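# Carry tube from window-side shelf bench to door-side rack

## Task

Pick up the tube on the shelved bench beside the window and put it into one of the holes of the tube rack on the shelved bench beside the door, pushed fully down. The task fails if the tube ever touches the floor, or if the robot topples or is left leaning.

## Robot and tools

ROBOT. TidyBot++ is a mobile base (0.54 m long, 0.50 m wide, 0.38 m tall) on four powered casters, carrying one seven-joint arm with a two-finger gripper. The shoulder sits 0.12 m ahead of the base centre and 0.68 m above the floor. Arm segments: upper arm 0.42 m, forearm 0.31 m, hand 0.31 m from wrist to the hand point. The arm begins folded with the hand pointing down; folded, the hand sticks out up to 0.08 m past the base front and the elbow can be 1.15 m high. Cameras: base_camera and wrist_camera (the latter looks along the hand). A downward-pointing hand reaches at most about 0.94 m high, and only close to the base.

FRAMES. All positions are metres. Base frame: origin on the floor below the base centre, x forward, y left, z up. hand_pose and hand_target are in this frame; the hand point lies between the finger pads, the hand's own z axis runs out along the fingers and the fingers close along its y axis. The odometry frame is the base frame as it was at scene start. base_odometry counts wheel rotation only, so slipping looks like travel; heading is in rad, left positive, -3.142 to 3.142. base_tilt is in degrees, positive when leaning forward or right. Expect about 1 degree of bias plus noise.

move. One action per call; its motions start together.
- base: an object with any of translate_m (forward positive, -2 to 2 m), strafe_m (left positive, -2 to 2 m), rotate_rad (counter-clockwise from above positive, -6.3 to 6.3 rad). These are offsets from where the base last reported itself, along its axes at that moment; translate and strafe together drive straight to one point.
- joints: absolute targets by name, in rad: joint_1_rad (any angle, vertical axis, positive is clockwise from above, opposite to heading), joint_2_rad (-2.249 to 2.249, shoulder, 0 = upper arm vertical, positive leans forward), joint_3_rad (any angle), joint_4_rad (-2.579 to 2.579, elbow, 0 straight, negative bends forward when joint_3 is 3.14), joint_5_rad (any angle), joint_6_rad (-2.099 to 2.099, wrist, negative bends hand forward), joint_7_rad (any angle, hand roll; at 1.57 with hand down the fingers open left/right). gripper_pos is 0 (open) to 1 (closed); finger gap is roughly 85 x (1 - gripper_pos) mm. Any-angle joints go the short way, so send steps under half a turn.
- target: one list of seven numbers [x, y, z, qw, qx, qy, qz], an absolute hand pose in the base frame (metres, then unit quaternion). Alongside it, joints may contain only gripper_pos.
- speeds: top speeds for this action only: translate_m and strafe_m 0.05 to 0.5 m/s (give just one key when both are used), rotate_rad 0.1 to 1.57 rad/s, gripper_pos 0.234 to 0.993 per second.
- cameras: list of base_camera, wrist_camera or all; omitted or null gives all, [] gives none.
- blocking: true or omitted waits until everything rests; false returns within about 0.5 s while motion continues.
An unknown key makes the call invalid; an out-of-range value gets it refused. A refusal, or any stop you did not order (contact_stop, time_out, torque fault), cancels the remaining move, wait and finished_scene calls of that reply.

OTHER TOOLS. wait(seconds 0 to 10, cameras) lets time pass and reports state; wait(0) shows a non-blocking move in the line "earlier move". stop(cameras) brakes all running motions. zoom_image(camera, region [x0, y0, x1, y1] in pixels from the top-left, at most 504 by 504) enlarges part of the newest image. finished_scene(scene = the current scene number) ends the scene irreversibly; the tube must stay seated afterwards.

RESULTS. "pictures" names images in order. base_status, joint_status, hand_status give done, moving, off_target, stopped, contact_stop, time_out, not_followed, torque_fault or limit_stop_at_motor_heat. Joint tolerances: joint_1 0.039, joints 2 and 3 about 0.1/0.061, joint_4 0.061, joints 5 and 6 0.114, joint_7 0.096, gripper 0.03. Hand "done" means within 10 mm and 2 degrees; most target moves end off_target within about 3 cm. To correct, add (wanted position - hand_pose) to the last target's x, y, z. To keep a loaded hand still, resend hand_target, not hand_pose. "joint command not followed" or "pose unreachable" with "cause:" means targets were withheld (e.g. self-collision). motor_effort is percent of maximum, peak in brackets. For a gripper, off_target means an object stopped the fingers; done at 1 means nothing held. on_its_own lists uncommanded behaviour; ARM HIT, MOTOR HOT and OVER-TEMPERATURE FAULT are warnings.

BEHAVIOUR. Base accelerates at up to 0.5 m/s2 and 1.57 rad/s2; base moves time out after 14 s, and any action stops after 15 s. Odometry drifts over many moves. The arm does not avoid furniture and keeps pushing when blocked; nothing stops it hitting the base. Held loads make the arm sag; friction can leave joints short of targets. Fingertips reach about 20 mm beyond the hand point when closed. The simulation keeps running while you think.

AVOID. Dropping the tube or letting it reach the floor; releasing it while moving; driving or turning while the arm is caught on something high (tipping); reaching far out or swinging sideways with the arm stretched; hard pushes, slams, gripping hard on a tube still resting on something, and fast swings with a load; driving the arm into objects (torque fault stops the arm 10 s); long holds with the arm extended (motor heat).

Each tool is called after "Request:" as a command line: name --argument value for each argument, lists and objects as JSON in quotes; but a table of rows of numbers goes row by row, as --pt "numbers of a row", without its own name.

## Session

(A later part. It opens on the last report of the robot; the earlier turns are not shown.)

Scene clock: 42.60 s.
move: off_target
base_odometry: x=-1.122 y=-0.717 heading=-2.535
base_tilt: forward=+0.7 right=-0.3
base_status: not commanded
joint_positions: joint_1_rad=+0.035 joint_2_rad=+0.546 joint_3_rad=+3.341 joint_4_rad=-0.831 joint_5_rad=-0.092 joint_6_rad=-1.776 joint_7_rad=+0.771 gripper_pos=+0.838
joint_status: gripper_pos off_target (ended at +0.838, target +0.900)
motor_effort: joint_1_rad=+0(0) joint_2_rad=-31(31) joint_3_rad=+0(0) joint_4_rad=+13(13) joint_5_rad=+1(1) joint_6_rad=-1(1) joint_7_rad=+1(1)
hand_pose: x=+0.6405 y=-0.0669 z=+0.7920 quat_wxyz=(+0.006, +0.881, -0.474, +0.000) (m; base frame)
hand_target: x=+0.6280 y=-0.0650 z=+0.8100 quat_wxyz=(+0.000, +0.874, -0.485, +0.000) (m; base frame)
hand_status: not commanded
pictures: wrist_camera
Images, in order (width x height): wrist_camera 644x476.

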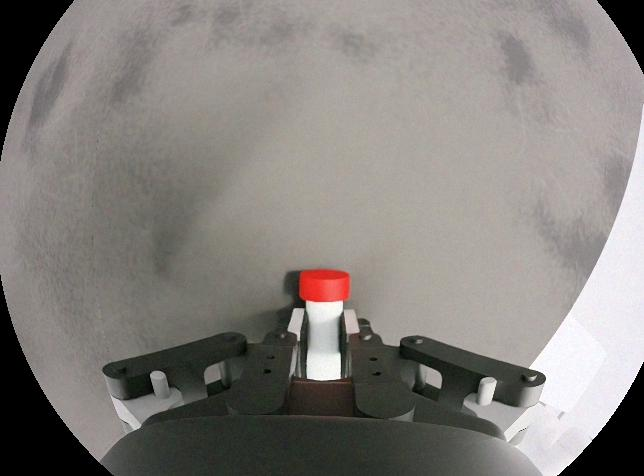

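Request:
move --target '[0.60, -0.065, 0.90, 0, 0.874, -0.485, 0]' --cameras '["wrist_camera"]'

Request:
move --base '{"translate_m": -0.6}' --cameras '[]'

Request:
move --joints '{"joint_1_rad": 0, "joint_2_rad": -0.3, "joint_3_rad": 3.14, "joint_4_rad": -2.3, "joint_5_rad": 0, "joint_6_rad": 0.43, "joint_7_rad": 1.57}' --cameras '["wrist_camera"]'

Scene clock: 44.30 s.
move: off_target
base_odometry: x=-1.122 y=-0.717 heading=-2.535
base_tilt: forward=+0.7 right=-0.3
base_status: not commanded
joint_positions: joint_1_rad=+0.069 joint_2_rad=+0.546 joint_3_rad=+3.340 joint_4_rad=-0.454 joint_5_rad=-0.092 joint_6_rad=-2.050 joint_7_rad=+0.771 gripper_pos=+0.838
joint_status: not commanded
motor_effort: joint_1_rad=+0(1) joint_2_rad=-31(34) joint_3_rad=+0(0) joint_4_rad=+12(14) joint_5_rad=+1(1) joint_6_rad=+0(1) joint_7_rad=+1(1)
hand_pose: x=+0.6270 y=-0.0727 z=+0.9018 quat_wxyz=(-0.003, +0.880, -0.473, +0.050) (m; base frame)
hand_target: x=+0.6147 y=-0.0677 z=+0.9004 quat_wxyz=(-0.008, +0.874, -0.485, +0.023) (m; base frame)
hand_status: off_target (0.028 m and 6.0 deg from the pose sent, 0.115 m and 1.7 deg at the start; a joint's target at an end of its range on 38 of 38 steps)
pictures: wrist_camera
Images, in order (width x height): wrist_camera 644x476.

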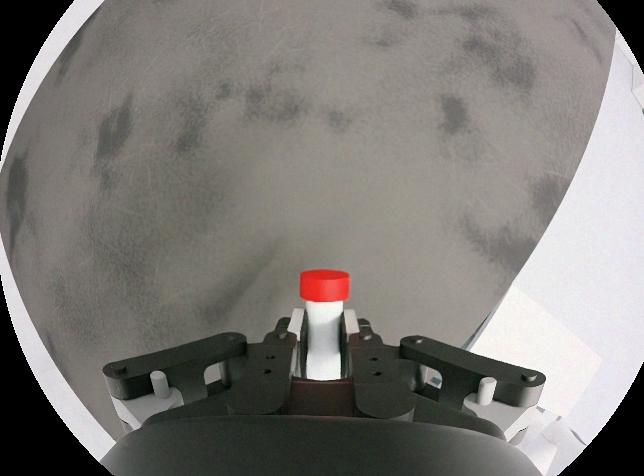

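Scene clock: 46.77 s.
move: done
base_odometry: x=-0.629 y=-0.375 heading=-2.534
base_tilt: forward=+0.7 right=-0.3
base_status: done
joint_positions: joint_1_rad=+0.076 joint_2_rad=+0.547 joint_3_rad=+3.337 joint_4_rad=-0.451 joint_5_rad=-0.094 joint_6_rad=-2.061 joint_7_rad=+0.771 gripper_pos=+0.838
joint_status: not commanded
motor_effort: joint_1_rad=-1(4) joint_2_rad=-31(36) joint_3_rad=+0(1) joint_4_rad=+12(13) joint_5_rad=+1(2) joint_6_rad=+0(2) joint_7_rad=+1(2)
hand_pose: x=+0.6240 y=-0.0739 z=+0.9017 quat_wxyz=(-0.002, +0.879, -0.474, +0.045) (m; base frame)
hand_target: x=+0.6147 y=-0.0677 z=+0.9004 quat_wxyz=(-0.008, +0.874, -0.485, +0.023) (m; base frame)
hand_status: not commanded
pictures: none
No camera images: "cameras" was empty.

Scene clock: 50.40 s.
move: done
base_odometry: x=-0.629 y=-0.375 heading=-2.534
base_tilt: forward=+0.7 right=-0.3
base_status: not commanded
joint_positions: joint_1_rad=+0.018 joint_2_rad=-0.274 joint_3_rad=+3.158 joint_4_rad=-2.272 joint_5_rad=-0.040 joint_6_rad=+0.362 joint_7_rad=+1.506 gripper_pos=+0.838
joint_status: all done
motor_effort: joint_1_rad=+0(2) joint_2_rad=-10(32) joint_3_rad=+0(1) joint_4_rad=+17(19) joint_5_rad=+1(2) joint_6_rad=+8(10) joint_7_rad=+0(2)
hand_pose: x=+0.6016 y=-0.0205 z=+0.9361 quat_wxyz=(-0.020, +0.728, -0.056, +0.683) (m; base frame)
hand_target: x=+0.5918 y=+0.0022 z=+0.9532 quat_wxyz=(-0.001, +0.707, +0.000, +0.707) (m; base frame)
hand_status: not commanded
pictures: wrist_camera
Images, in order (width x height): wrist_camera 644x476.

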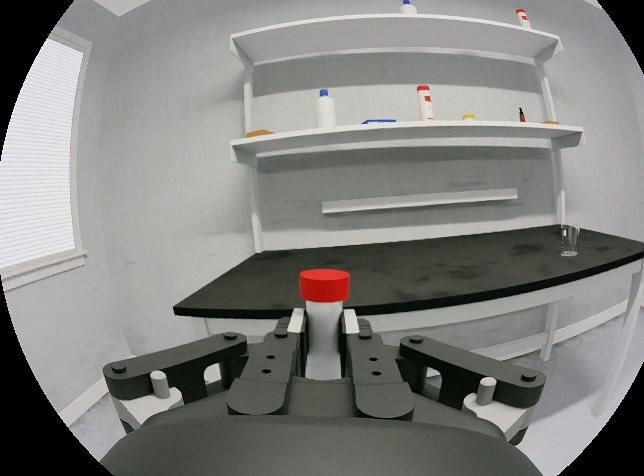

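Request:
move --base '{"translate_m": -0.6}' --cameras '[]'

Request:
move --base '{"rotate_rad": 3.14}' --cameras '["wrist_camera"]'

Scene clock: 53.03 s.
move: done
base_odometry: x=-0.136 y=-0.032 heading=-2.534
base_tilt: forward=+0.6 right=-0.3
base_status: done
joint_positions: joint_1_rad=+0.018 joint_2_rad=-0.291 joint_3_rad=+3.157 joint_4_rad=-2.277 joint_5_rad=-0.039 joint_6_rad=+0.369 joint_7_rad=+1.507 gripper_pos=+0.838
joint_status: not commanded
motor_effort: joint_1_rad=+0(1) joint_2_rad=-10(13) joint_3_rad=+0(1) joint_4_rad=+16(18) joint_5_rad=+1(1) joint_6_rad=+9(9) joint_7_rad=+1(2)
hand_pose: x=+0.5967 y=-0.0199 z=+0.9438 quat_wxyz=(-0.020, +0.721, -0.054, +0.690) (m; base frame)
hand_target: x=+0.5918 y=+0.0022 z=+0.9532 quat_wxyz=(-0.001, +0.707, +0.000, +0.707) (m; base frame)
hand_status: not commanded
pictures: none
No camera images: "cameras" was empty.

Scene clock: 56.33 s.
move: done
base_odometry: x=-0.136 y=-0.032 heading=+0.606
base_tilt: forward=+0.6 right=-0.3
base_status: done
joint_positions: joint_1_rad=+0.010 joint_2_rad=-0.291 joint_3_rad=+3.149 joint_4_rad=-2.277 joint_5_rad=-0.036 joint_6_rad=+0.369 joint_7_rad=+1.508 gripper_pos=+0.838
joint_status: not commanded
motor_effort: joint_1_rad=+0(2) joint_2_rad=-9(11) joint_3_rad=+0(2) joint_4_rad=+17(18) joint_5_rad=+0(2) joint_6_rad=+9(9) joint_7_rad=+1(1)
hand_pose: x=+0.5969 y=-0.0116 z=+0.9438 quat_wxyz=(-0.024, +0.722, -0.047, +0.690) (m; base frame)
hand_target: x=+0.5918 y=+0.0022 z=+0.9532 quat_wxyz=(-0.001, +0.707, +0.000, +0.707) (m; base frame)
hand_status: not commanded
pictures: wrist_camera
Images, in order (width x height): wrist_camera 644x476.

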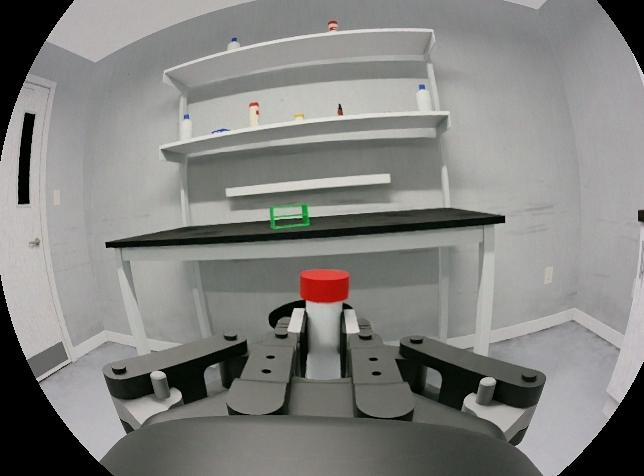

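Request:
move --base '{"translate_m": 0.3}' --joints '{"joint_2_rad": -0.3, "joint_4_rad": -1.7, "joint_6_rad": -0.7, "joint_7_rad": 1.61}'

Request:
zoom_image --camera "wrist_camera" --region '[160, 50, 500, 350]'

Scene clock: 58.77 s.
move: done
base_odometry: x=+0.110 y=+0.139 heading=+0.607
base_tilt: forward=+0.7 right=-0.4
base_status: done
joint_positions: joint_1_rad=+0.010 joint_2_rad=-0.291 joint_3_rad=+3.149 joint_4_rad=-1.716 joint_5_rad=-0.036 joint_6_rad=-0.638 joint_7_rad=+1.547 gripper_pos=+0.838
joint_status: all done
motor_effort: joint_1_rad=+0(1) joint_2_rad=-11(15) joint_3_rad=+0(1) joint_4_rad=+17(19) joint_5_rad=+0(1) joint_6_rad=+8(10) joint_7_rad=+1(2)
hand_pose: x=+0.5839 y=-0.0006 z=+0.9832 quat_wxyz=(-0.019, +0.858, -0.025, +0.513) (m; base frame)
hand_target: x=+0.5731 y=+0.0022 z=+0.9801 quat_wxyz=(+0.010, +0.867, +0.018, +0.498) (m; base frame)
hand_status: not commanded
pictures: base_camera, wrist_camera
Images, in order (width x height): base_camera 644x364, wrist_camera 644x476.

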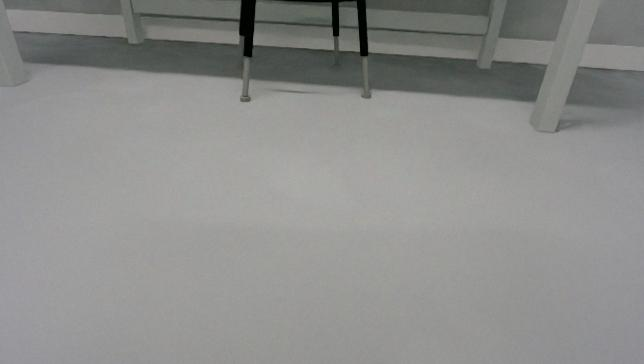

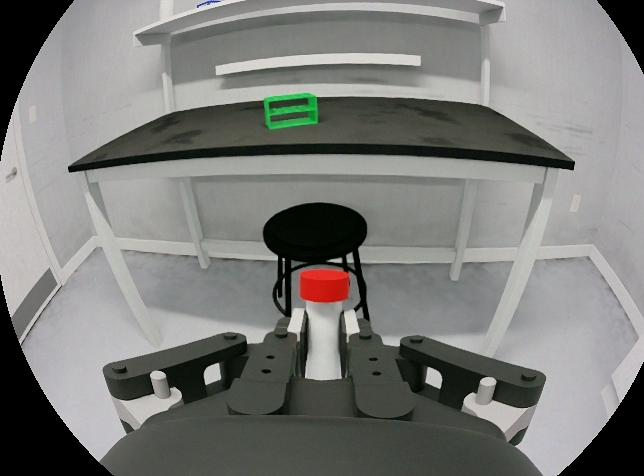

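Scaled by 1.482.

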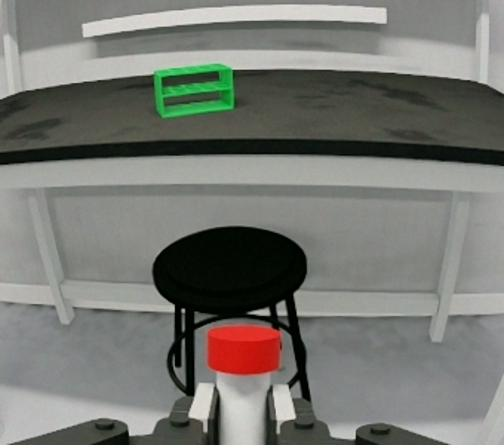

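Request:
move --base '{"translate_m": 0.35}'

Request:
zoom_image --camera "wrist_camera" --region '[160, 50, 500, 350]'

Scene clock: 61.53 s.
move: done
base_odometry: x=+0.398 y=+0.338 heading=+0.607
base_tilt: forward=+0.7 right=-0.3
base_status: done
joint_positions: joint_1_rad=+0.010 joint_2_rad=-0.291 joint_3_rad=+3.149 joint_4_rad=-1.715 joint_5_rad=-0.036 joint_6_rad=-0.644 joint_7_rad=+1.547 gripper_pos=+0.838
joint_status: not commanded
motor_effort: joint_1_rad=+0(1) joint_2_rad=-10(15) joint_3_rad=+0(1) joint_4_rad=+18(19) joint_5_rad=+0(1) joint_6_rad=+8(9) joint_7_rad=+1(1)
hand_pose: x=+0.5831 y=-0.0005 z=+0.9827 quat_wxyz=(-0.019, +0.859, -0.025, +0.511) (m; base frame)
hand_target: x=+0.5731 y=+0.0022 z=+0.9801 quat_wxyz=(+0.010, +0.867, +0.018, +0.498) (m; base frame)
hand_status: not commanded
pictures: base_camera, wrist_camera
Images, in order (width x height): base_camera 644x364, wrist_camera 644x476.

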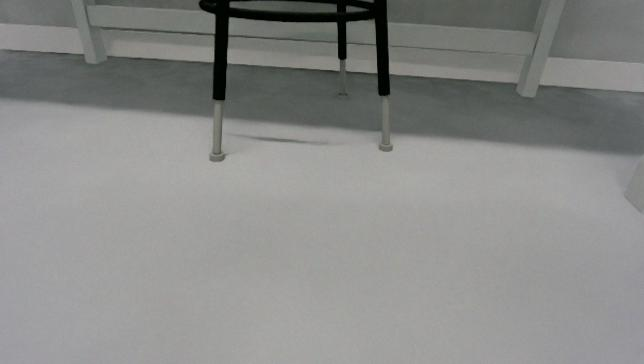

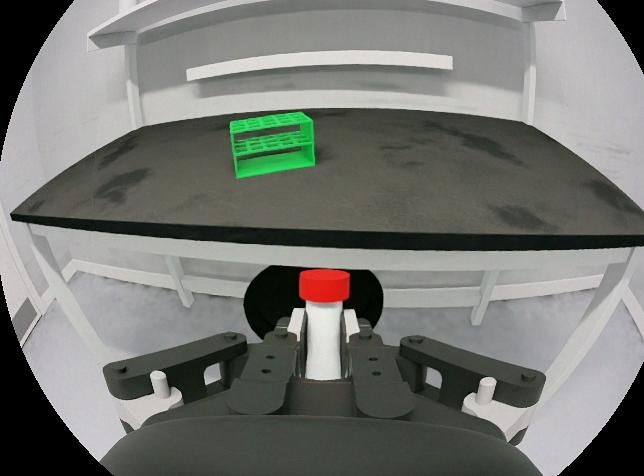

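Scaled by 1.482.

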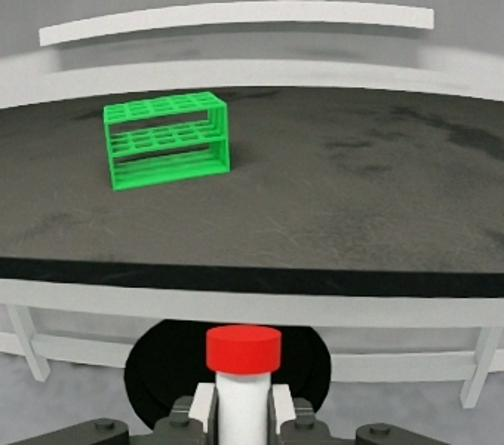

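Request:
move --base '{"translate_m": 0.2, "strafe_m": 0.11}'

Request:
zoom_image --camera "wrist_camera" --region '[160, 80, 500, 380]'

Scene clock: 64.77 s.
move: done
base_odometry: x=+0.500 y=+0.543 heading=+0.607
base_tilt: forward=+0.7 right=-0.3
base_status: done
joint_positions: joint_1_rad=+0.010 joint_2_rad=-0.292 joint_3_rad=+3.148 joint_4_rad=-1.715 joint_5_rad=-0.036 joint_6_rad=-0.644 joint_7_rad=+1.548 gripper_pos=+0.838
joint_status: not commanded
motor_effort: joint_1_rad=+0(1) joint_2_rad=-10(14) joint_3_rad=+0(1) joint_4_rad=+18(19) joint_5_rad=+1(1) joint_6_rad=+8(8) joint_7_rad=+0(2)
hand_pose: x=+0.5828 y=+0.0003 z=+0.9831 quat_wxyz=(-0.019, +0.859, -0.024, +0.512) (m; base frame)
hand_target: x=+0.5731 y=+0.0022 z=+0.9801 quat_wxyz=(+0.010, +0.867, +0.018, +0.498) (m; base frame)
hand_status: not commanded
pictures: base_camera, wrist_camera
Images, in order (width x height): base_camera 644x364, wrist_camera 644x476.

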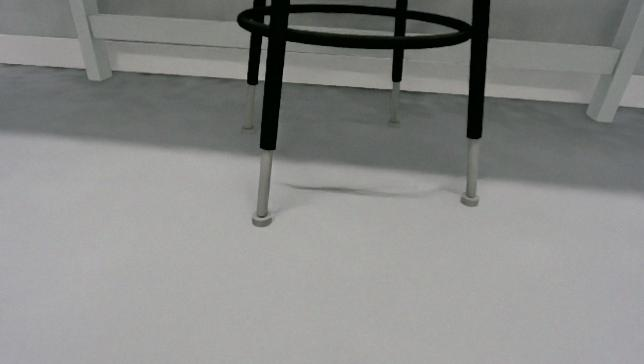

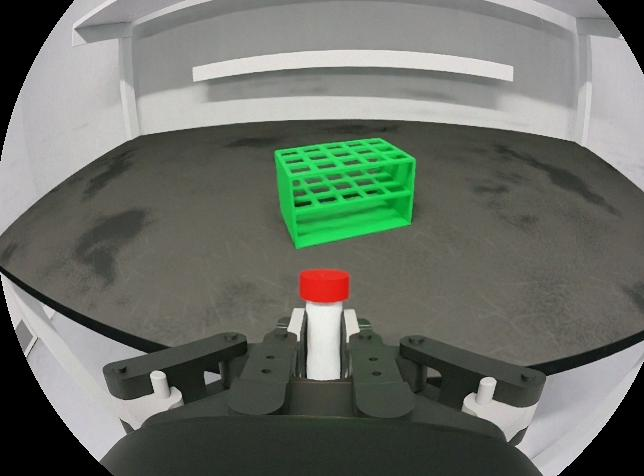

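Scaled by 1.482.

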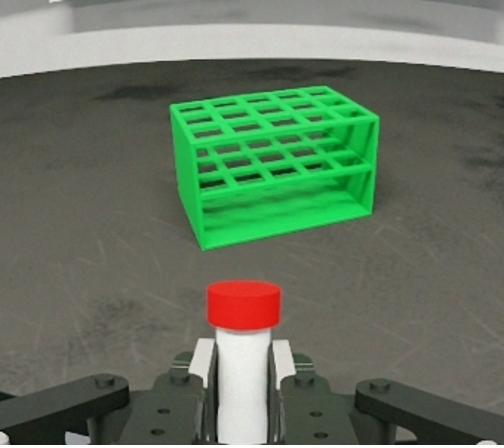

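Request:
zoom_image --camera "wrist_camera" --region '[260, 130, 430, 255]'

Scaled by 2.965.

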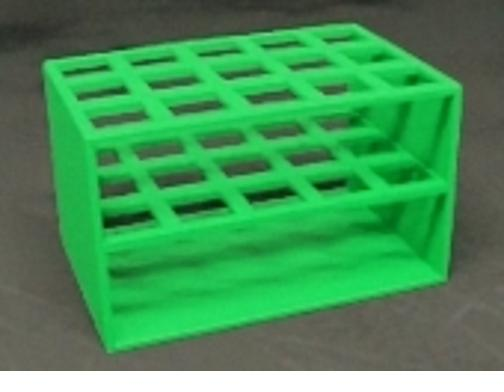

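Request:
move --target '[0.80, -0.052, 1.06, 0, 0.7071, 0, 0.7071]'

Request:
zoom_image --camera "wrist_camera" --region '[160, 240, 500, 460]'

Scene clock: 68.07 s.
move: off_target
base_odometry: x=+0.500 y=+0.543 heading=+0.607
base_tilt: forward=+0.7 right=-0.3
base_status: not commanded
joint_positions: joint_1_rad=+0.616 joint_2_rad=+0.161 joint_3_rad=+2.565 joint_4_rad=-1.547 joint_5_rad=+0.315 joint_6_rad=+0.051 joint_7_rad=+1.382 gripper_pos=+0.838
joint_status: not commanded
motor_effort: joint_1_rad=-1(1) joint_2_rad=-22(24) joint_3_rad=-3(3) joint_4_rad=+19(19) joint_5_rad=+0(1) joint_6_rad=+9(9) joint_7_rad=+0(2)
hand_pose: x=+0.7906 y=-0.0540 z=+1.0443 quat_wxyz=(+0.021, +0.728, +0.005, +0.685) (m; base frame)
hand_target: x=+0.8000 y=-0.0520 z=+1.0600 quat_wxyz=(+0.000, +0.707, +0.000, +0.707) (m; base frame)
hand_status: off_target (0.018 m and 4.3 deg from the pose sent, 0.236 m and 28.6 deg at the start)
pictures: base_camera, wrist_camera
Images, in order (width x height): base_camera 644x364, wrist_camera 644x476.

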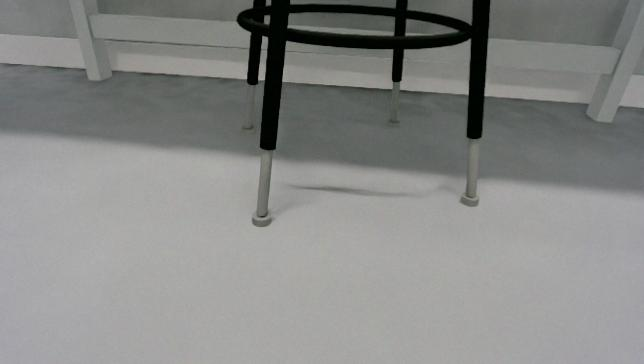

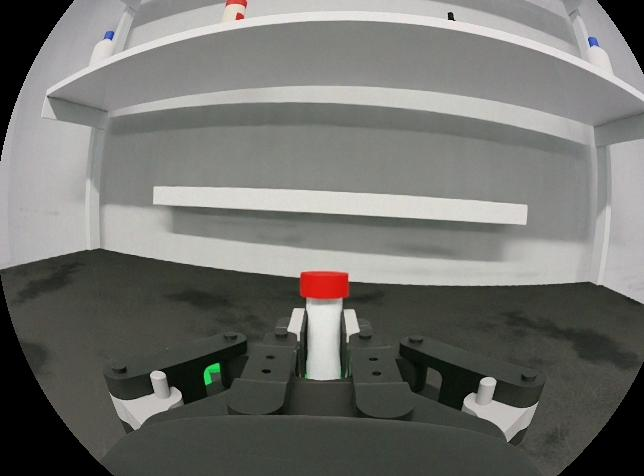

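Scaled by 1.482.

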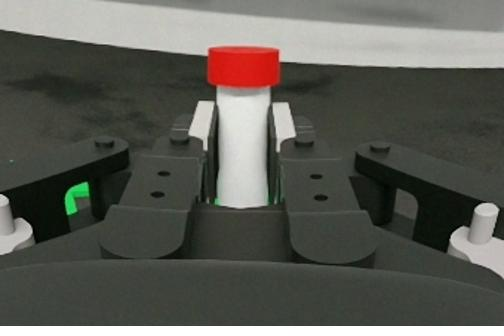

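Request:
zoom_image --camera "wrist_camera" --region '[180, 330, 450, 430]'

Scaled by 1.867.

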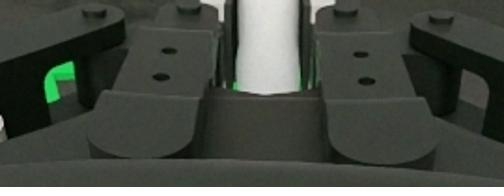

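Request:
move --target '[0.76, -0.052, 0.99, 0, 0.924, 0, 0.383]' --cameras '["wrist_camera"]'

Request:
zoom_image --camera "wrist_camera" --region '[160, 80, 500, 400]'

Scene clock: 71.60 s.
move: off_target
base_odometry: x=+0.500 y=+0.543 heading=+0.607
base_tilt: forward=+0.7 right=-0.3
base_status: not commanded
joint_positions: joint_1_rad=+0.128 joint_2_rad=+0.296 joint_3_rad=+3.149 joint_4_rad=-0.825 joint_5_rad=-0.068 joint_6_rad=-1.159 joint_7_rad=+1.636 gripper_pos=+0.838
joint_status: not commanded
motor_effort: joint_1_rad=+0(1) joint_2_rad=-28(29) joint_3_rad=-1(3) joint_4_rad=+15(19) joint_5_rad=+0(1) joint_6_rad=+6(9) joint_7_rad=+1(2)
hand_pose: x=+0.7578 y=-0.0653 z=+1.0191 quat_wxyz=(+0.009, +0.908, -0.031, +0.419) (m; base frame)
hand_target: x=+0.7600 y=-0.0520 z=+0.9900 quat_wxyz=(+0.000, +0.924, +0.000, +0.383) (m; base frame)
hand_status: off_target (0.032 m and 5.8 deg from the pose sent, 0.062 m and 41.5 deg at the start)
pictures: wrist_camera
Images, in order (width x height): wrist_camera 644x476.

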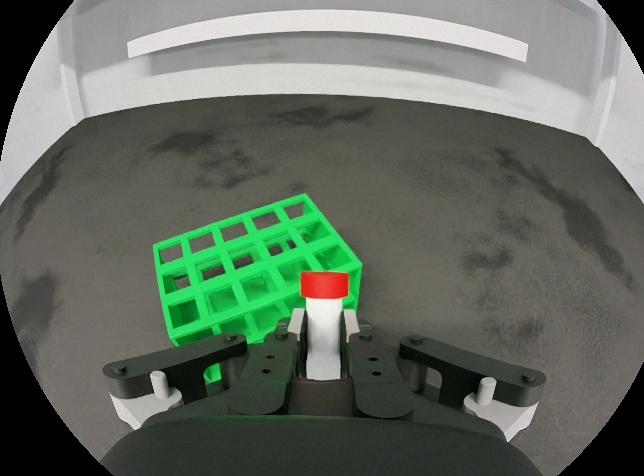

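Scaled by 1.482.

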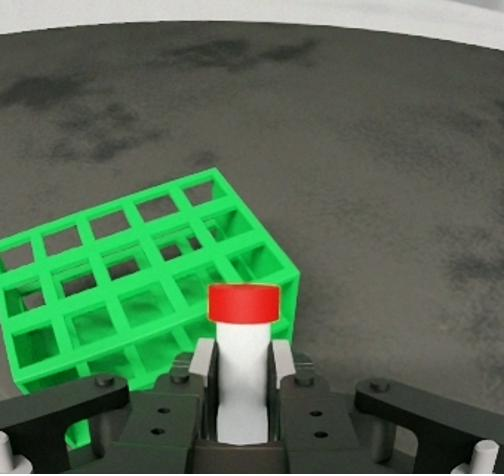

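Request:
move --joints '{"joint_6_rad": -0.85}' --cameras '["wrist_camera"]'

Scene clock: 74.17 s.
move: done
base_odometry: x=+0.500 y=+0.543 heading=+0.607
base_tilt: forward=+0.6 right=-0.4
base_status: not commanded
joint_positions: joint_1_rad=+0.128 joint_2_rad=+0.300 joint_3_rad=+3.150 joint_4_rad=-0.815 joint_5_rad=-0.069 joint_6_rad=-0.879 joint_7_rad=+1.637 gripper_pos=+0.838
joint_status: all done
motor_effort: joint_1_rad=+0(1) joint_2_rad=-29(29) joint_3_rad=-1(1) joint_4_rad=+17(18) joint_5_rad=+0(1) joint_6_rad=+8(10) joint_7_rad=-1(1)
hand_pose: x=+0.8055 y=-0.0749 z=+1.0948 quat_wxyz=(+0.022, +0.839, -0.033, +0.543) (m; base frame)
hand_target: x=+0.8240 y=-0.0664 z=+1.0838 quat_wxyz=(+0.022, +0.838, -0.009, +0.545) (m; base frame)
hand_status: not commanded
pictures: wrist_camera
Images, in order (width x height): wrist_camera 644x476.

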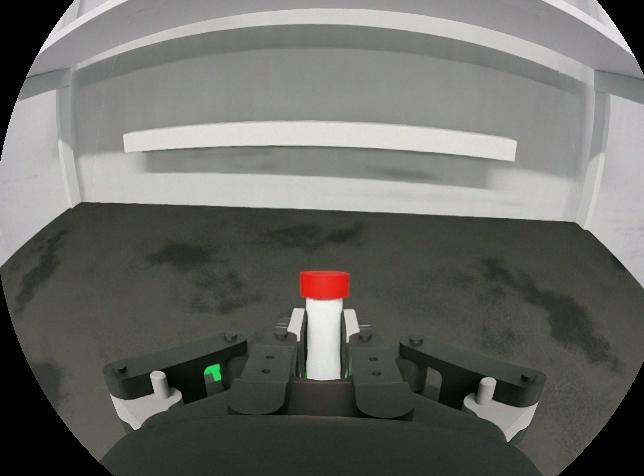

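Request:
move --joints '{"joint_1_rad": 0.02, "joint_2_rad": 0.249, "joint_3_rad": 3.14, "joint_4_rad": -1.248, "joint_5_rad": 0.0, "joint_6_rad": -0.074, "joint_7_rad": 1.57}' --cameras '["wrist_camera"]'

Request:
zoom_image --camera "wrist_camera" --region '[100, 260, 550, 460]'

Scene clock: 77.80 s.
move: done
base_odometry: x=+0.500 y=+0.543 heading=+0.607
base_tilt: forward=+0.7 right=-0.3
base_status: not commanded
joint_positions: joint_1_rad=+0.038 joint_2_rad=+0.292 joint_3_rad=+3.150 joint_4_rad=-1.220 joint_5_rad=-0.039 joint_6_rad=-0.142 joint_7_rad=+1.629 gripper_pos=+0.838
joint_status: all done
motor_effort: joint_1_rad=+0(2) joint_2_rad=-30(32) joint_3_rad=-1(2) joint_4_rad=+18(19) joint_5_rad=+1(1) joint_6_rad=+9(10) joint_7_rad=+0(2)
hand_pose: x=+0.8636 y=-0.0303 z=+1.0773 quat_wxyz=(+0.021, +0.736, -0.007, +0.677) (m; base frame)
hand_target: x=+0.8474 y=-0.0123 z=+1.1127 quat_wxyz=(+0.006, +0.707, -0.007, +0.707) (m; base frame)
hand_status: not commanded
pictures: wrist_camera
Images, in order (width x height): wrist_camera 644x476.

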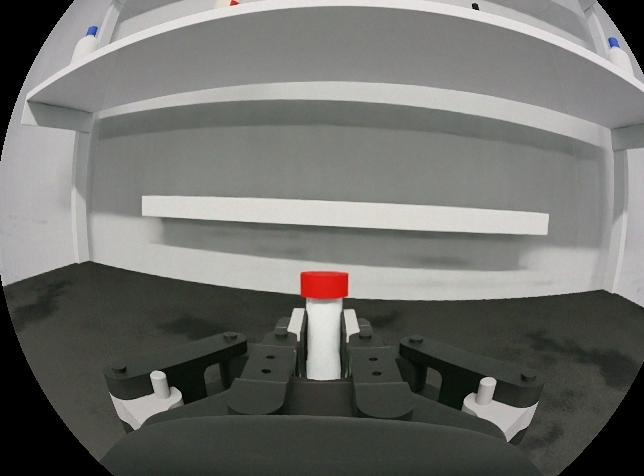

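Scaled by 1.120.

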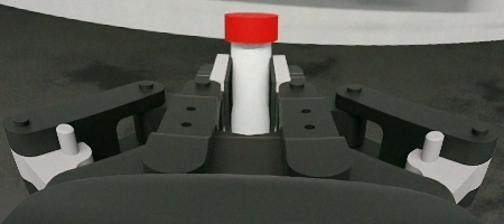

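Request:
move --joints '{"joint_1_rad": 0.002, "joint_2_rad": 0.206, "joint_3_rad": 3.13, "joint_4_rad": -1.276, "joint_5_rad": 0.039, "joint_6_rad": -0.006, "joint_7_rad": 1.511}' --cameras '["wrist_camera"]'

Scene clock: 78.90 s.
move: done
base_odometry: x=+0.500 y=+0.543 heading=+0.607
base_tilt: forward=+0.7 right=-0.3
base_status: not commanded
joint_positions: joint_1_rad=+0.017 joint_2_rad=+0.239 joint_3_rad=+3.144 joint_4_rad=-1.252 joint_5_rad=+0.001 joint_6_rad=-0.070 joint_7_rad=+1.571 gripper_pos=+0.838
joint_status: all done
motor_effort: joint_1_rad=+0(2) joint_2_rad=-28(33) joint_3_rad=-1(2) joint_4_rad=+19(20) joint_5_rad=+0(1) joint_6_rad=+9(10) joint_7_rad=+0(1)
hand_pose: x=+0.8431 y=-0.0124 z=+1.1185 quat_wxyz=(+0.008, +0.704, -0.006, +0.710) (m; base frame)
hand_target: x=+0.8282 y=+0.0068 z=+1.1473 quat_wxyz=(-0.012, +0.677, -0.005, +0.736) (m; base frame)
hand_status: not commanded
pictures: wrist_camera
Images, in order (width x height): wrist_camera 644x476.

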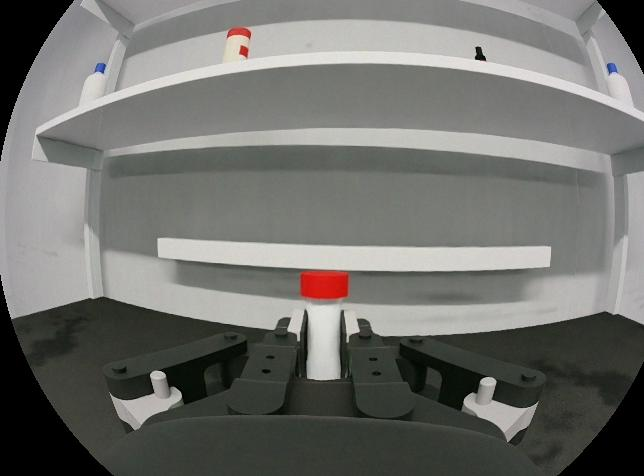

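Request:
move --joints '{"joint_2_rad": 0.217, "joint_4_rad": -1.462, "joint_6_rad": 0.183}' --cameras '["wrist_camera"]'

Request:
zoom_image --camera "wrist_camera" --region '[180, 250, 480, 420]'

Scene clock: 80.60 s.
move: done
base_odometry: x=+0.500 y=+0.543 heading=+0.607
base_tilt: forward=+0.7 right=-0.4
base_status: not commanded
joint_positions: joint_1_rad=+0.017 joint_2_rad=+0.239 joint_3_rad=+3.144 joint_4_rad=-1.437 joint_5_rad=+0.001 joint_6_rad=+0.116 joint_7_rad=+1.571 gripper_pos=+0.838
joint_status: all done
motor_effort: joint_1_rad=+0(1) joint_2_rad=-28(29) joint_3_rad=-1(1) joint_4_rad=+18(20) joint_5_rad=+0(1) joint_6_rad=+9(11) joint_7_rad=+1(2)
hand_pose: x=+0.8424 y=-0.0124 z=+1.0613 quat_wxyz=(+0.007, +0.703, -0.006, +0.711) (m; base frame)
hand_target: x=+0.8323 y=+0.0092 z=+1.0820 quat_wxyz=(-0.015, +0.680, -0.002, +0.733) (m; base frame)
hand_status: not commanded
pictures: wrist_camera
Images, in order (width x height): wrist_camera 644x476.

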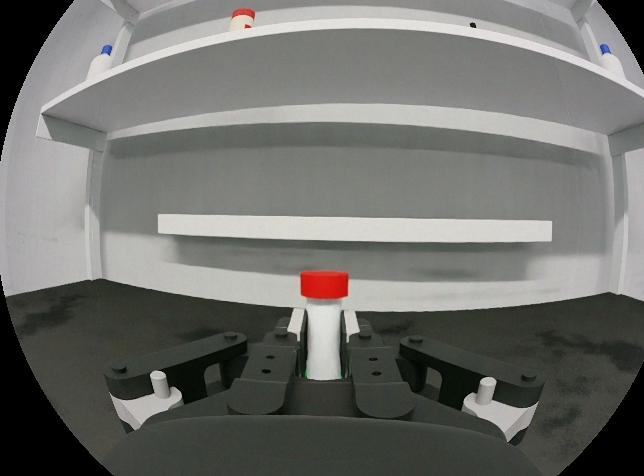

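Scaled by 1.680.

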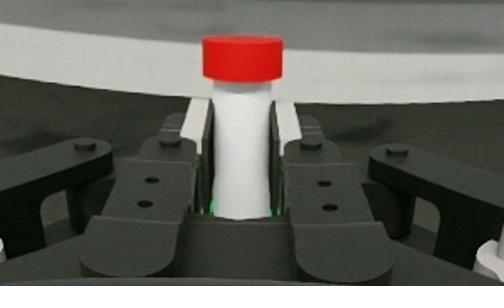

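Request:
move --joints '{"joint_2_rad": 0.226, "joint_4_rad": -1.530, "joint_6_rad": 0.260}' --cameras '["wrist_camera"]'

Request:
zoom_image --camera "wrist_camera" --region '[180, 250, 480, 420]'

Scene clock: 81.90 s.
move: done
base_odometry: x=+0.500 y=+0.543 heading=+0.607
base_tilt: forward=+0.7 right=-0.4
base_status: not commanded
joint_positions: joint_1_rad=+0.017 joint_2_rad=+0.239 joint_3_rad=+3.144 joint_4_rad=-1.507 joint_5_rad=+0.001 joint_6_rad=+0.195 joint_7_rad=+1.571 gripper_pos=+0.838
joint_status: all done
motor_effort: joint_1_rad=+0(1) joint_2_rad=-28(29) joint_3_rad=-1(1) joint_4_rad=+19(19) joint_5_rad=+1(1) joint_6_rad=+9(10) joint_7_rad=+1(1)
hand_pose: x=+0.8393 y=-0.0123 z=+1.0424 quat_wxyz=(+0.007, +0.700, -0.006, +0.714) (m; base frame)
hand_target: x=+0.8325 y=+0.0101 z=+1.0572 quat_wxyz=(-0.016, +0.680, -0.002, +0.733) (m; base frame)
hand_status: not commanded
pictures: wrist_camera
Images, in order (width x height): wrist_camera 644x476.

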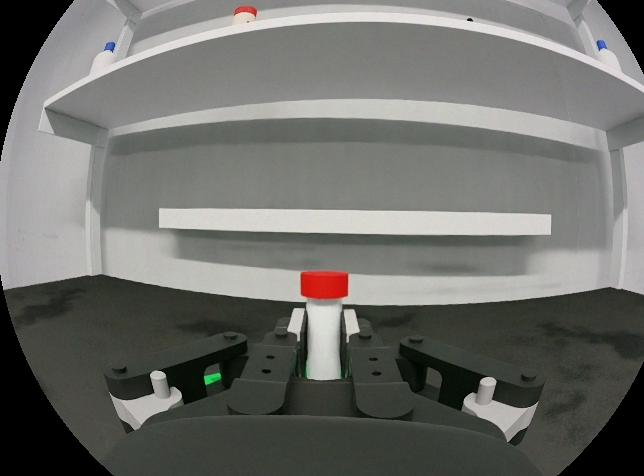

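Scaled by 1.680.

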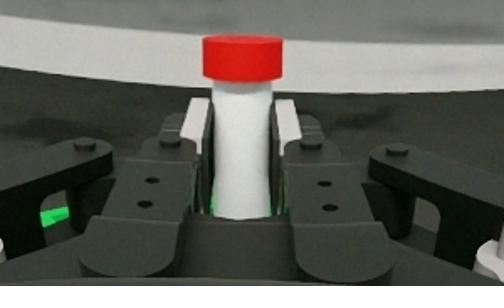

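Request:
move --joints '{"joint_2_rad": 0.25, "joint_4_rad": -1.585, "joint_6_rad": 0.325}' --cameras '["wrist_camera"]'

Request:
zoom_image --camera "wrist_camera" --region '[180, 250, 480, 420]'

Scene clock: 83.00 s.
move: done
base_odometry: x=+0.500 y=+0.543 heading=+0.607
base_tilt: forward=+0.7 right=-0.3
base_status: not commanded
joint_positions: joint_1_rad=+0.017 joint_2_rad=+0.239 joint_3_rad=+3.144 joint_4_rad=-1.561 joint_5_rad=+0.001 joint_6_rad=+0.262 joint_7_rad=+1.571 gripper_pos=+0.838
joint_status: all done
motor_effort: joint_1_rad=+0(1) joint_2_rad=-28(30) joint_3_rad=-1(1) joint_4_rad=+18(20) joint_5_rad=+1(1) joint_6_rad=+9(10) joint_7_rad=+2(2)
hand_pose: x=+0.8358 y=-0.0122 z=+1.0297 quat_wxyz=(+0.007, +0.695, -0.006, +0.719) (m; base frame)
hand_target: x=+0.8370 y=+0.0109 z=+1.0263 quat_wxyz=(-0.017, +0.685, -0.001, +0.728) (m; base frame)
hand_status: not commanded
pictures: wrist_camera
Images, in order (width x height): wrist_camera 644x476.

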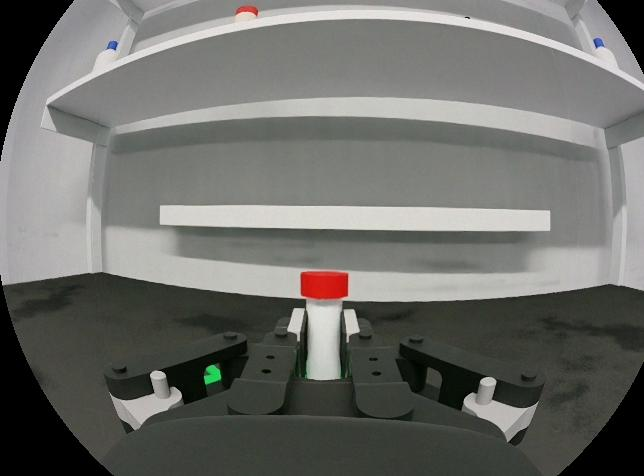

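Scaled by 1.680.

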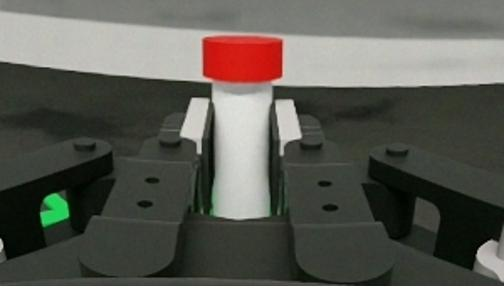

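Request:
move --joints '{"joint_2_rad": 0.29, "joint_4_rad": -1.60, "joint_6_rad": 0.335}' --cameras '["wrist_camera"]'

Request:
zoom_image --camera "wrist_camera" --region '[180, 250, 480, 420]'

Scene clock: 83.93 s.
move: done
base_odometry: x=+0.500 y=+0.543 heading=+0.607
base_tilt: forward=+0.7 right=-0.3
base_status: not commanded
joint_positions: joint_1_rad=+0.017 joint_2_rad=+0.257 joint_3_rad=+3.144 joint_4_rad=-1.572 joint_5_rad=+0.001 joint_6_rad=+0.275 joint_7_rad=+1.571 gripper_pos=+0.838
joint_status: all done
motor_effort: joint_1_rad=+0(1) joint_2_rad=-28(29) joint_3_rad=-1(1) joint_4_rad=+17(19) joint_5_rad=+1(1) joint_6_rad=+8(10) joint_7_rad=+1(2)
hand_pose: x=+0.8410 y=-0.0123 z=+1.0142 quat_wxyz=(+0.007, +0.701, -0.006, +0.713) (m; base frame)
hand_target: x=+0.8488 y=+0.0110 z=+0.9913 quat_wxyz=(-0.017, +0.702, -0.001, +0.712) (m; base frame)
hand_status: not commanded
pictures: wrist_camera
Images, in order (width x height): wrist_camera 644x476.

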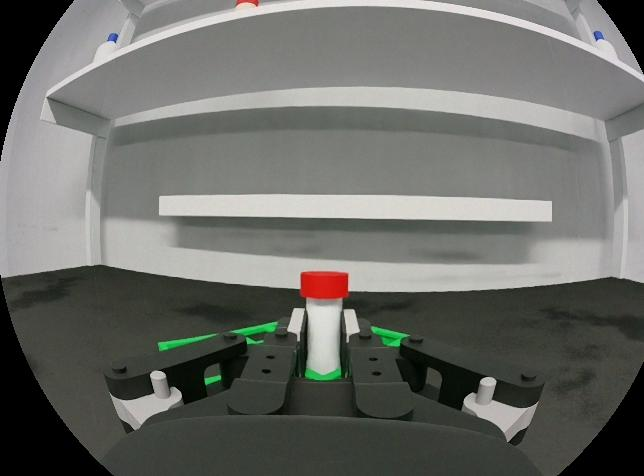

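Scaled by 1.680.

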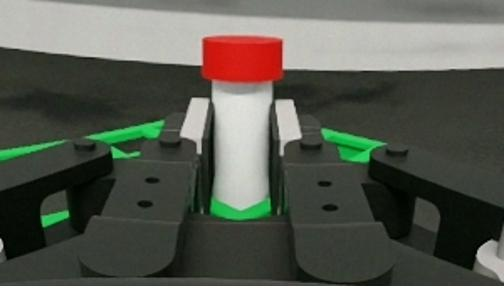

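Request:
zoom_image --camera "wrist_camera" --region '[260, 290, 440, 400]'

Request:
move --joints '{"joint_2_rad": 0.30, "joint_4_rad": -1.615, "joint_6_rad": 0.340}' --cameras '["wrist_camera"]'

Request:
zoom_image --camera "wrist_camera" --region '[260, 290, 440, 400]'

Scaled by 2.800.

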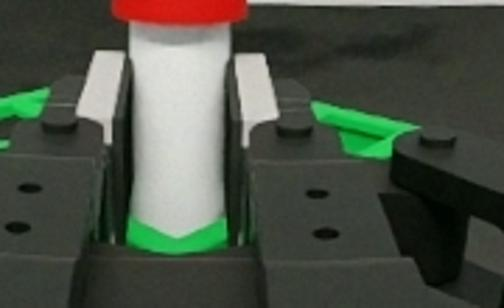

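Scene clock: 84.93 s.
move: done
base_odometry: x=+0.500 y=+0.543 heading=+0.607
base_tilt: forward=+0.7 right=-0.3
base_status: not commanded
joint_positions: joint_1_rad=+0.017 joint_2_rad=+0.257 joint_3_rad=+3.144 joint_4_rad=-1.579 joint_5_rad=+0.001 joint_6_rad=+0.289 joint_7_rad=+1.571 gripper_pos=+0.838
joint_status: all done
motor_effort: joint_1_rad=-1(1) joint_2_rad=-27(28) joint_3_rad=-1(1) joint_4_rad=+17(17) joint_5_rad=+1(1) joint_6_rad=+8(9) joint_7_rad=-1(1)
hand_pose: x=+0.8404 y=-0.0123 z=+1.0139 quat_wxyz=(+0.007, +0.698, -0.006, +0.716) (m; base frame)
hand_target: x=+0.8503 y=+0.0110 z=+0.9764 quat_wxyz=(-0.017, +0.709, -0.002, +0.705) (m; base frame)
hand_status: not commanded
pictures: wrist_camera
Images, in order (width x height): wrist_camera 644x476.

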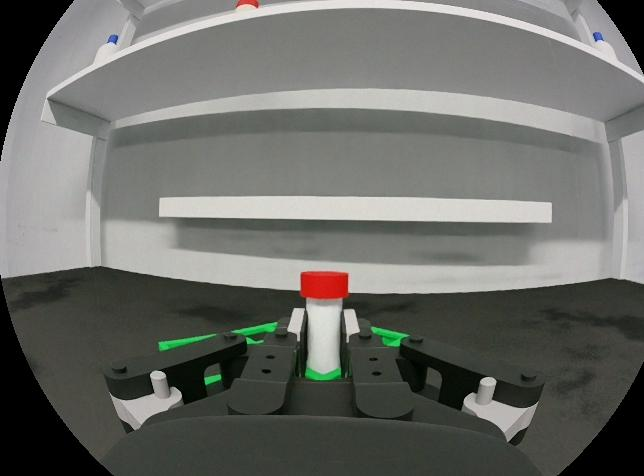

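Scaled by 2.800.

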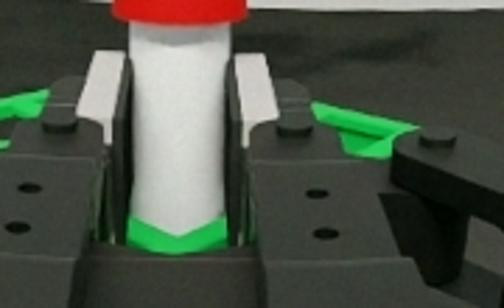

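Request:
move --joints '{"joint_2_rad": 0.33, "joint_4_rad": -1.63, "joint_6_rad": 0.340}' --cameras '["wrist_camera"]'

Request:
zoom_image --camera "wrist_camera" --region '[260, 290, 440, 400]'

Scene clock: 85.77 s.
move: done
base_odometry: x=+0.500 y=+0.543 heading=+0.607
base_tilt: forward=+0.6 right=-0.3
base_status: not commanded
joint_positions: joint_1_rad=+0.017 joint_2_rad=+0.264 joint_3_rad=+3.144 joint_4_rad=-1.580 joint_5_rad=+0.001 joint_6_rad=+0.306 joint_7_rad=+1.571 gripper_pos=+0.838
joint_status: all done
motor_effort: joint_1_rad=+0(1) joint_2_rad=-23(26) joint_3_rad=-1(1) joint_4_rad=+14(17) joint_5_rad=+1(1) joint_6_rad=+5(7) joint_7_rad=+1(2)
hand_pose: x=+0.8424 y=-0.0123 z=+1.0133 quat_wxyz=(+0.007, +0.696, -0.006, +0.718) (m; base frame)
hand_target: x=+0.8569 y=+0.0110 z=+0.9453 quat_wxyz=(-0.017, +0.724, -0.002, +0.689) (m; base frame)
hand_status: not commanded
pictures: wrist_camera
Images, in order (width x height): wrist_camera 644x476.

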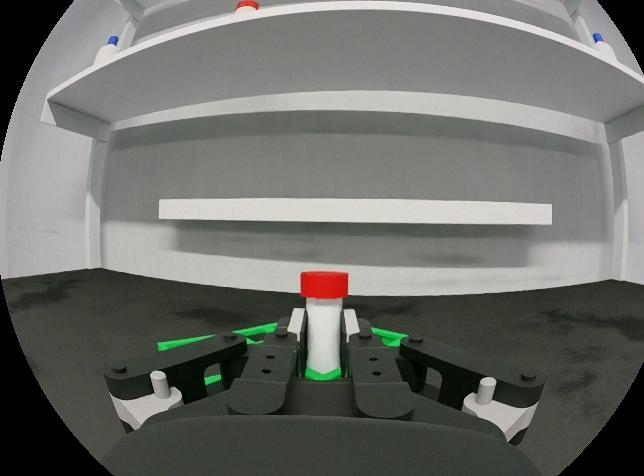

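Scaled by 2.800.

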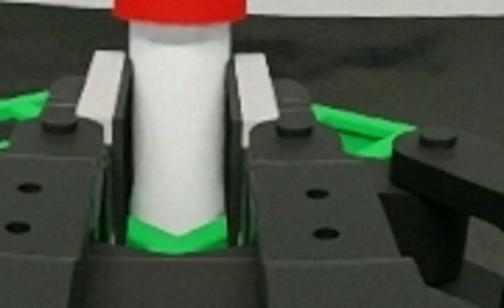

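Request:
move --joints '{"joint_2_rad": 0.285, "joint_4_rad": -1.60, "joint_6_rad": 0.345}' --cameras '[]'

Request:
move --joints '{"gripper_pos": 0.78}' --speeds '{"gripper_pos": 0.234}' --cameras '["wrist_camera"]'

Request:
zoom_image --camera "wrist_camera" --region '[260, 270, 440, 400]'

Scene clock: 86.83 s.
move: done
base_odometry: x=+0.500 y=+0.543 heading=+0.607
base_tilt: forward=+0.7 right=-0.3
base_status: not commanded
joint_positions: joint_1_rad=+0.017 joint_2_rad=+0.264 joint_3_rad=+3.144 joint_4_rad=-1.580 joint_5_rad=+0.001 joint_6_rad=+0.306 joint_7_rad=+1.571 gripper_pos=+0.838
joint_status: all done
motor_effort: joint_1_rad=+0(1) joint_2_rad=-24(25) joint_3_rad=-1(1) joint_4_rad=+15(15) joint_5_rad=+0(1) joint_6_rad=+6(7) joint_7_rad=+0(1)
hand_pose: x=+0.8424 y=-0.0123 z=+1.0135 quat_wxyz=(+0.007, +0.695, -0.006, +0.719) (m; base frame)
hand_target: x=+0.8472 y=+0.0111 z=+0.9980 quat_wxyz=(-0.017, +0.696, -0.001, +0.718) (m; base frame)
hand_status: not commanded
pictures: none
No camera images: "cameras" was empty.

Scene clock: 87.70 s.
move: done
base_odometry: x=+0.500 y=+0.543 heading=+0.607
base_tilt: forward=+0.7 right=-0.3
base_status: not commanded
joint_positions: joint_1_rad=+0.017 joint_2_rad=+0.265 joint_3_rad=+3.144 joint_4_rad=-1.582 joint_5_rad=+0.001 joint_6_rad=+0.306 joint_7_rad=+1.571 gripper_pos=+0.778
joint_status: all done
motor_effort: joint_1_rad=+0(1) joint_2_rad=-26(30) joint_3_rad=-1(1) joint_4_rad=+16(18) joint_5_rad=+0(1) joint_6_rad=+7(9) joint_7_rad=+1(1)
hand_pose: x=+0.8426 y=-0.0123 z=+1.0118 quat_wxyz=(+0.007, +0.696, -0.006, +0.718) (m; base frame)
hand_target: x=+0.8472 y=+0.0111 z=+0.9980 quat_wxyz=(-0.017, +0.696, -0.001, +0.718) (m; base frame)
hand_status: not commanded
pictures: wrist_camera
Images, in order (width x height): wrist_camera 644x476.

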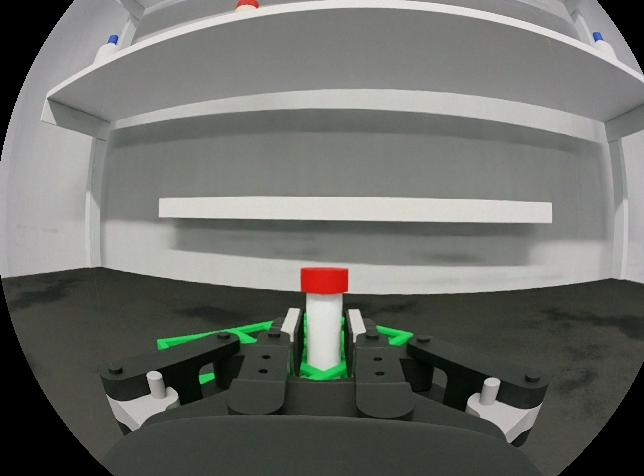

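Scaled by 2.800.

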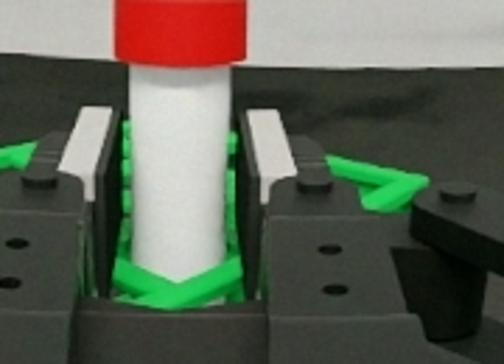

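Request:
move --joints '{"gripper_pos": 0.3}' --speeds '{"gripper_pos": 0.3}' --cameras '["wrist_camera"]'

Request:
zoom_image --camera "wrist_camera" --region '[220, 250, 440, 410]'

Scene clock: 89.83 s.
move: done
base_odometry: x=+0.500 y=+0.543 heading=+0.607
base_tilt: forward=+0.7 right=-0.3
base_status: not commanded
joint_positions: joint_1_rad=+0.017 joint_2_rad=+0.265 joint_3_rad=+3.144 joint_4_rad=-1.582 joint_5_rad=+0.002 joint_6_rad=+0.307 joint_7_rad=+1.570 gripper_pos=+0.299
joint_status: all done
motor_effort: joint_1_rad=+0(1) joint_2_rad=-29(29) joint_3_rad=-1(2) joint_4_rad=+18(18) joint_5_rad=+0(1) joint_6_rad=+9(9) joint_7_rad=+0(2)
hand_pose: x=+0.8426 y=-0.0122 z=+1.0118 quat_wxyz=(+0.007, +0.696, -0.006, +0.718) (m; base frame)
hand_target: x=+0.8472 y=+0.0111 z=+0.9980 quat_wxyz=(-0.017, +0.696, -0.001, +0.718) (m; base frame)
hand_status: not commanded
pictures: wrist_camera
Images, in order (width x height): wrist_camera 644x476.

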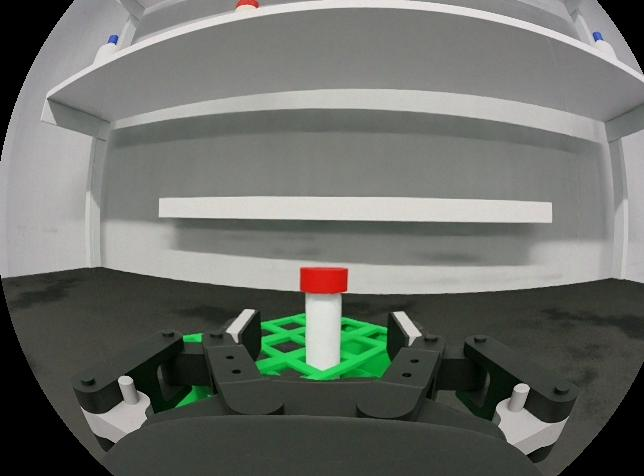

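Scaled by 2.291.

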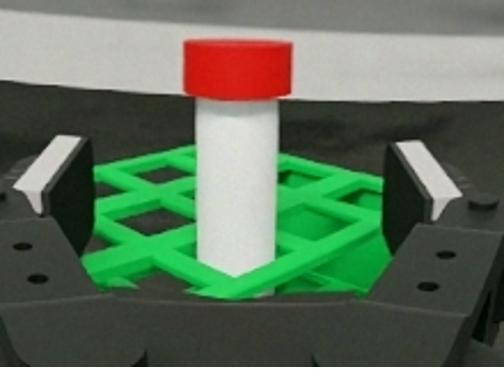

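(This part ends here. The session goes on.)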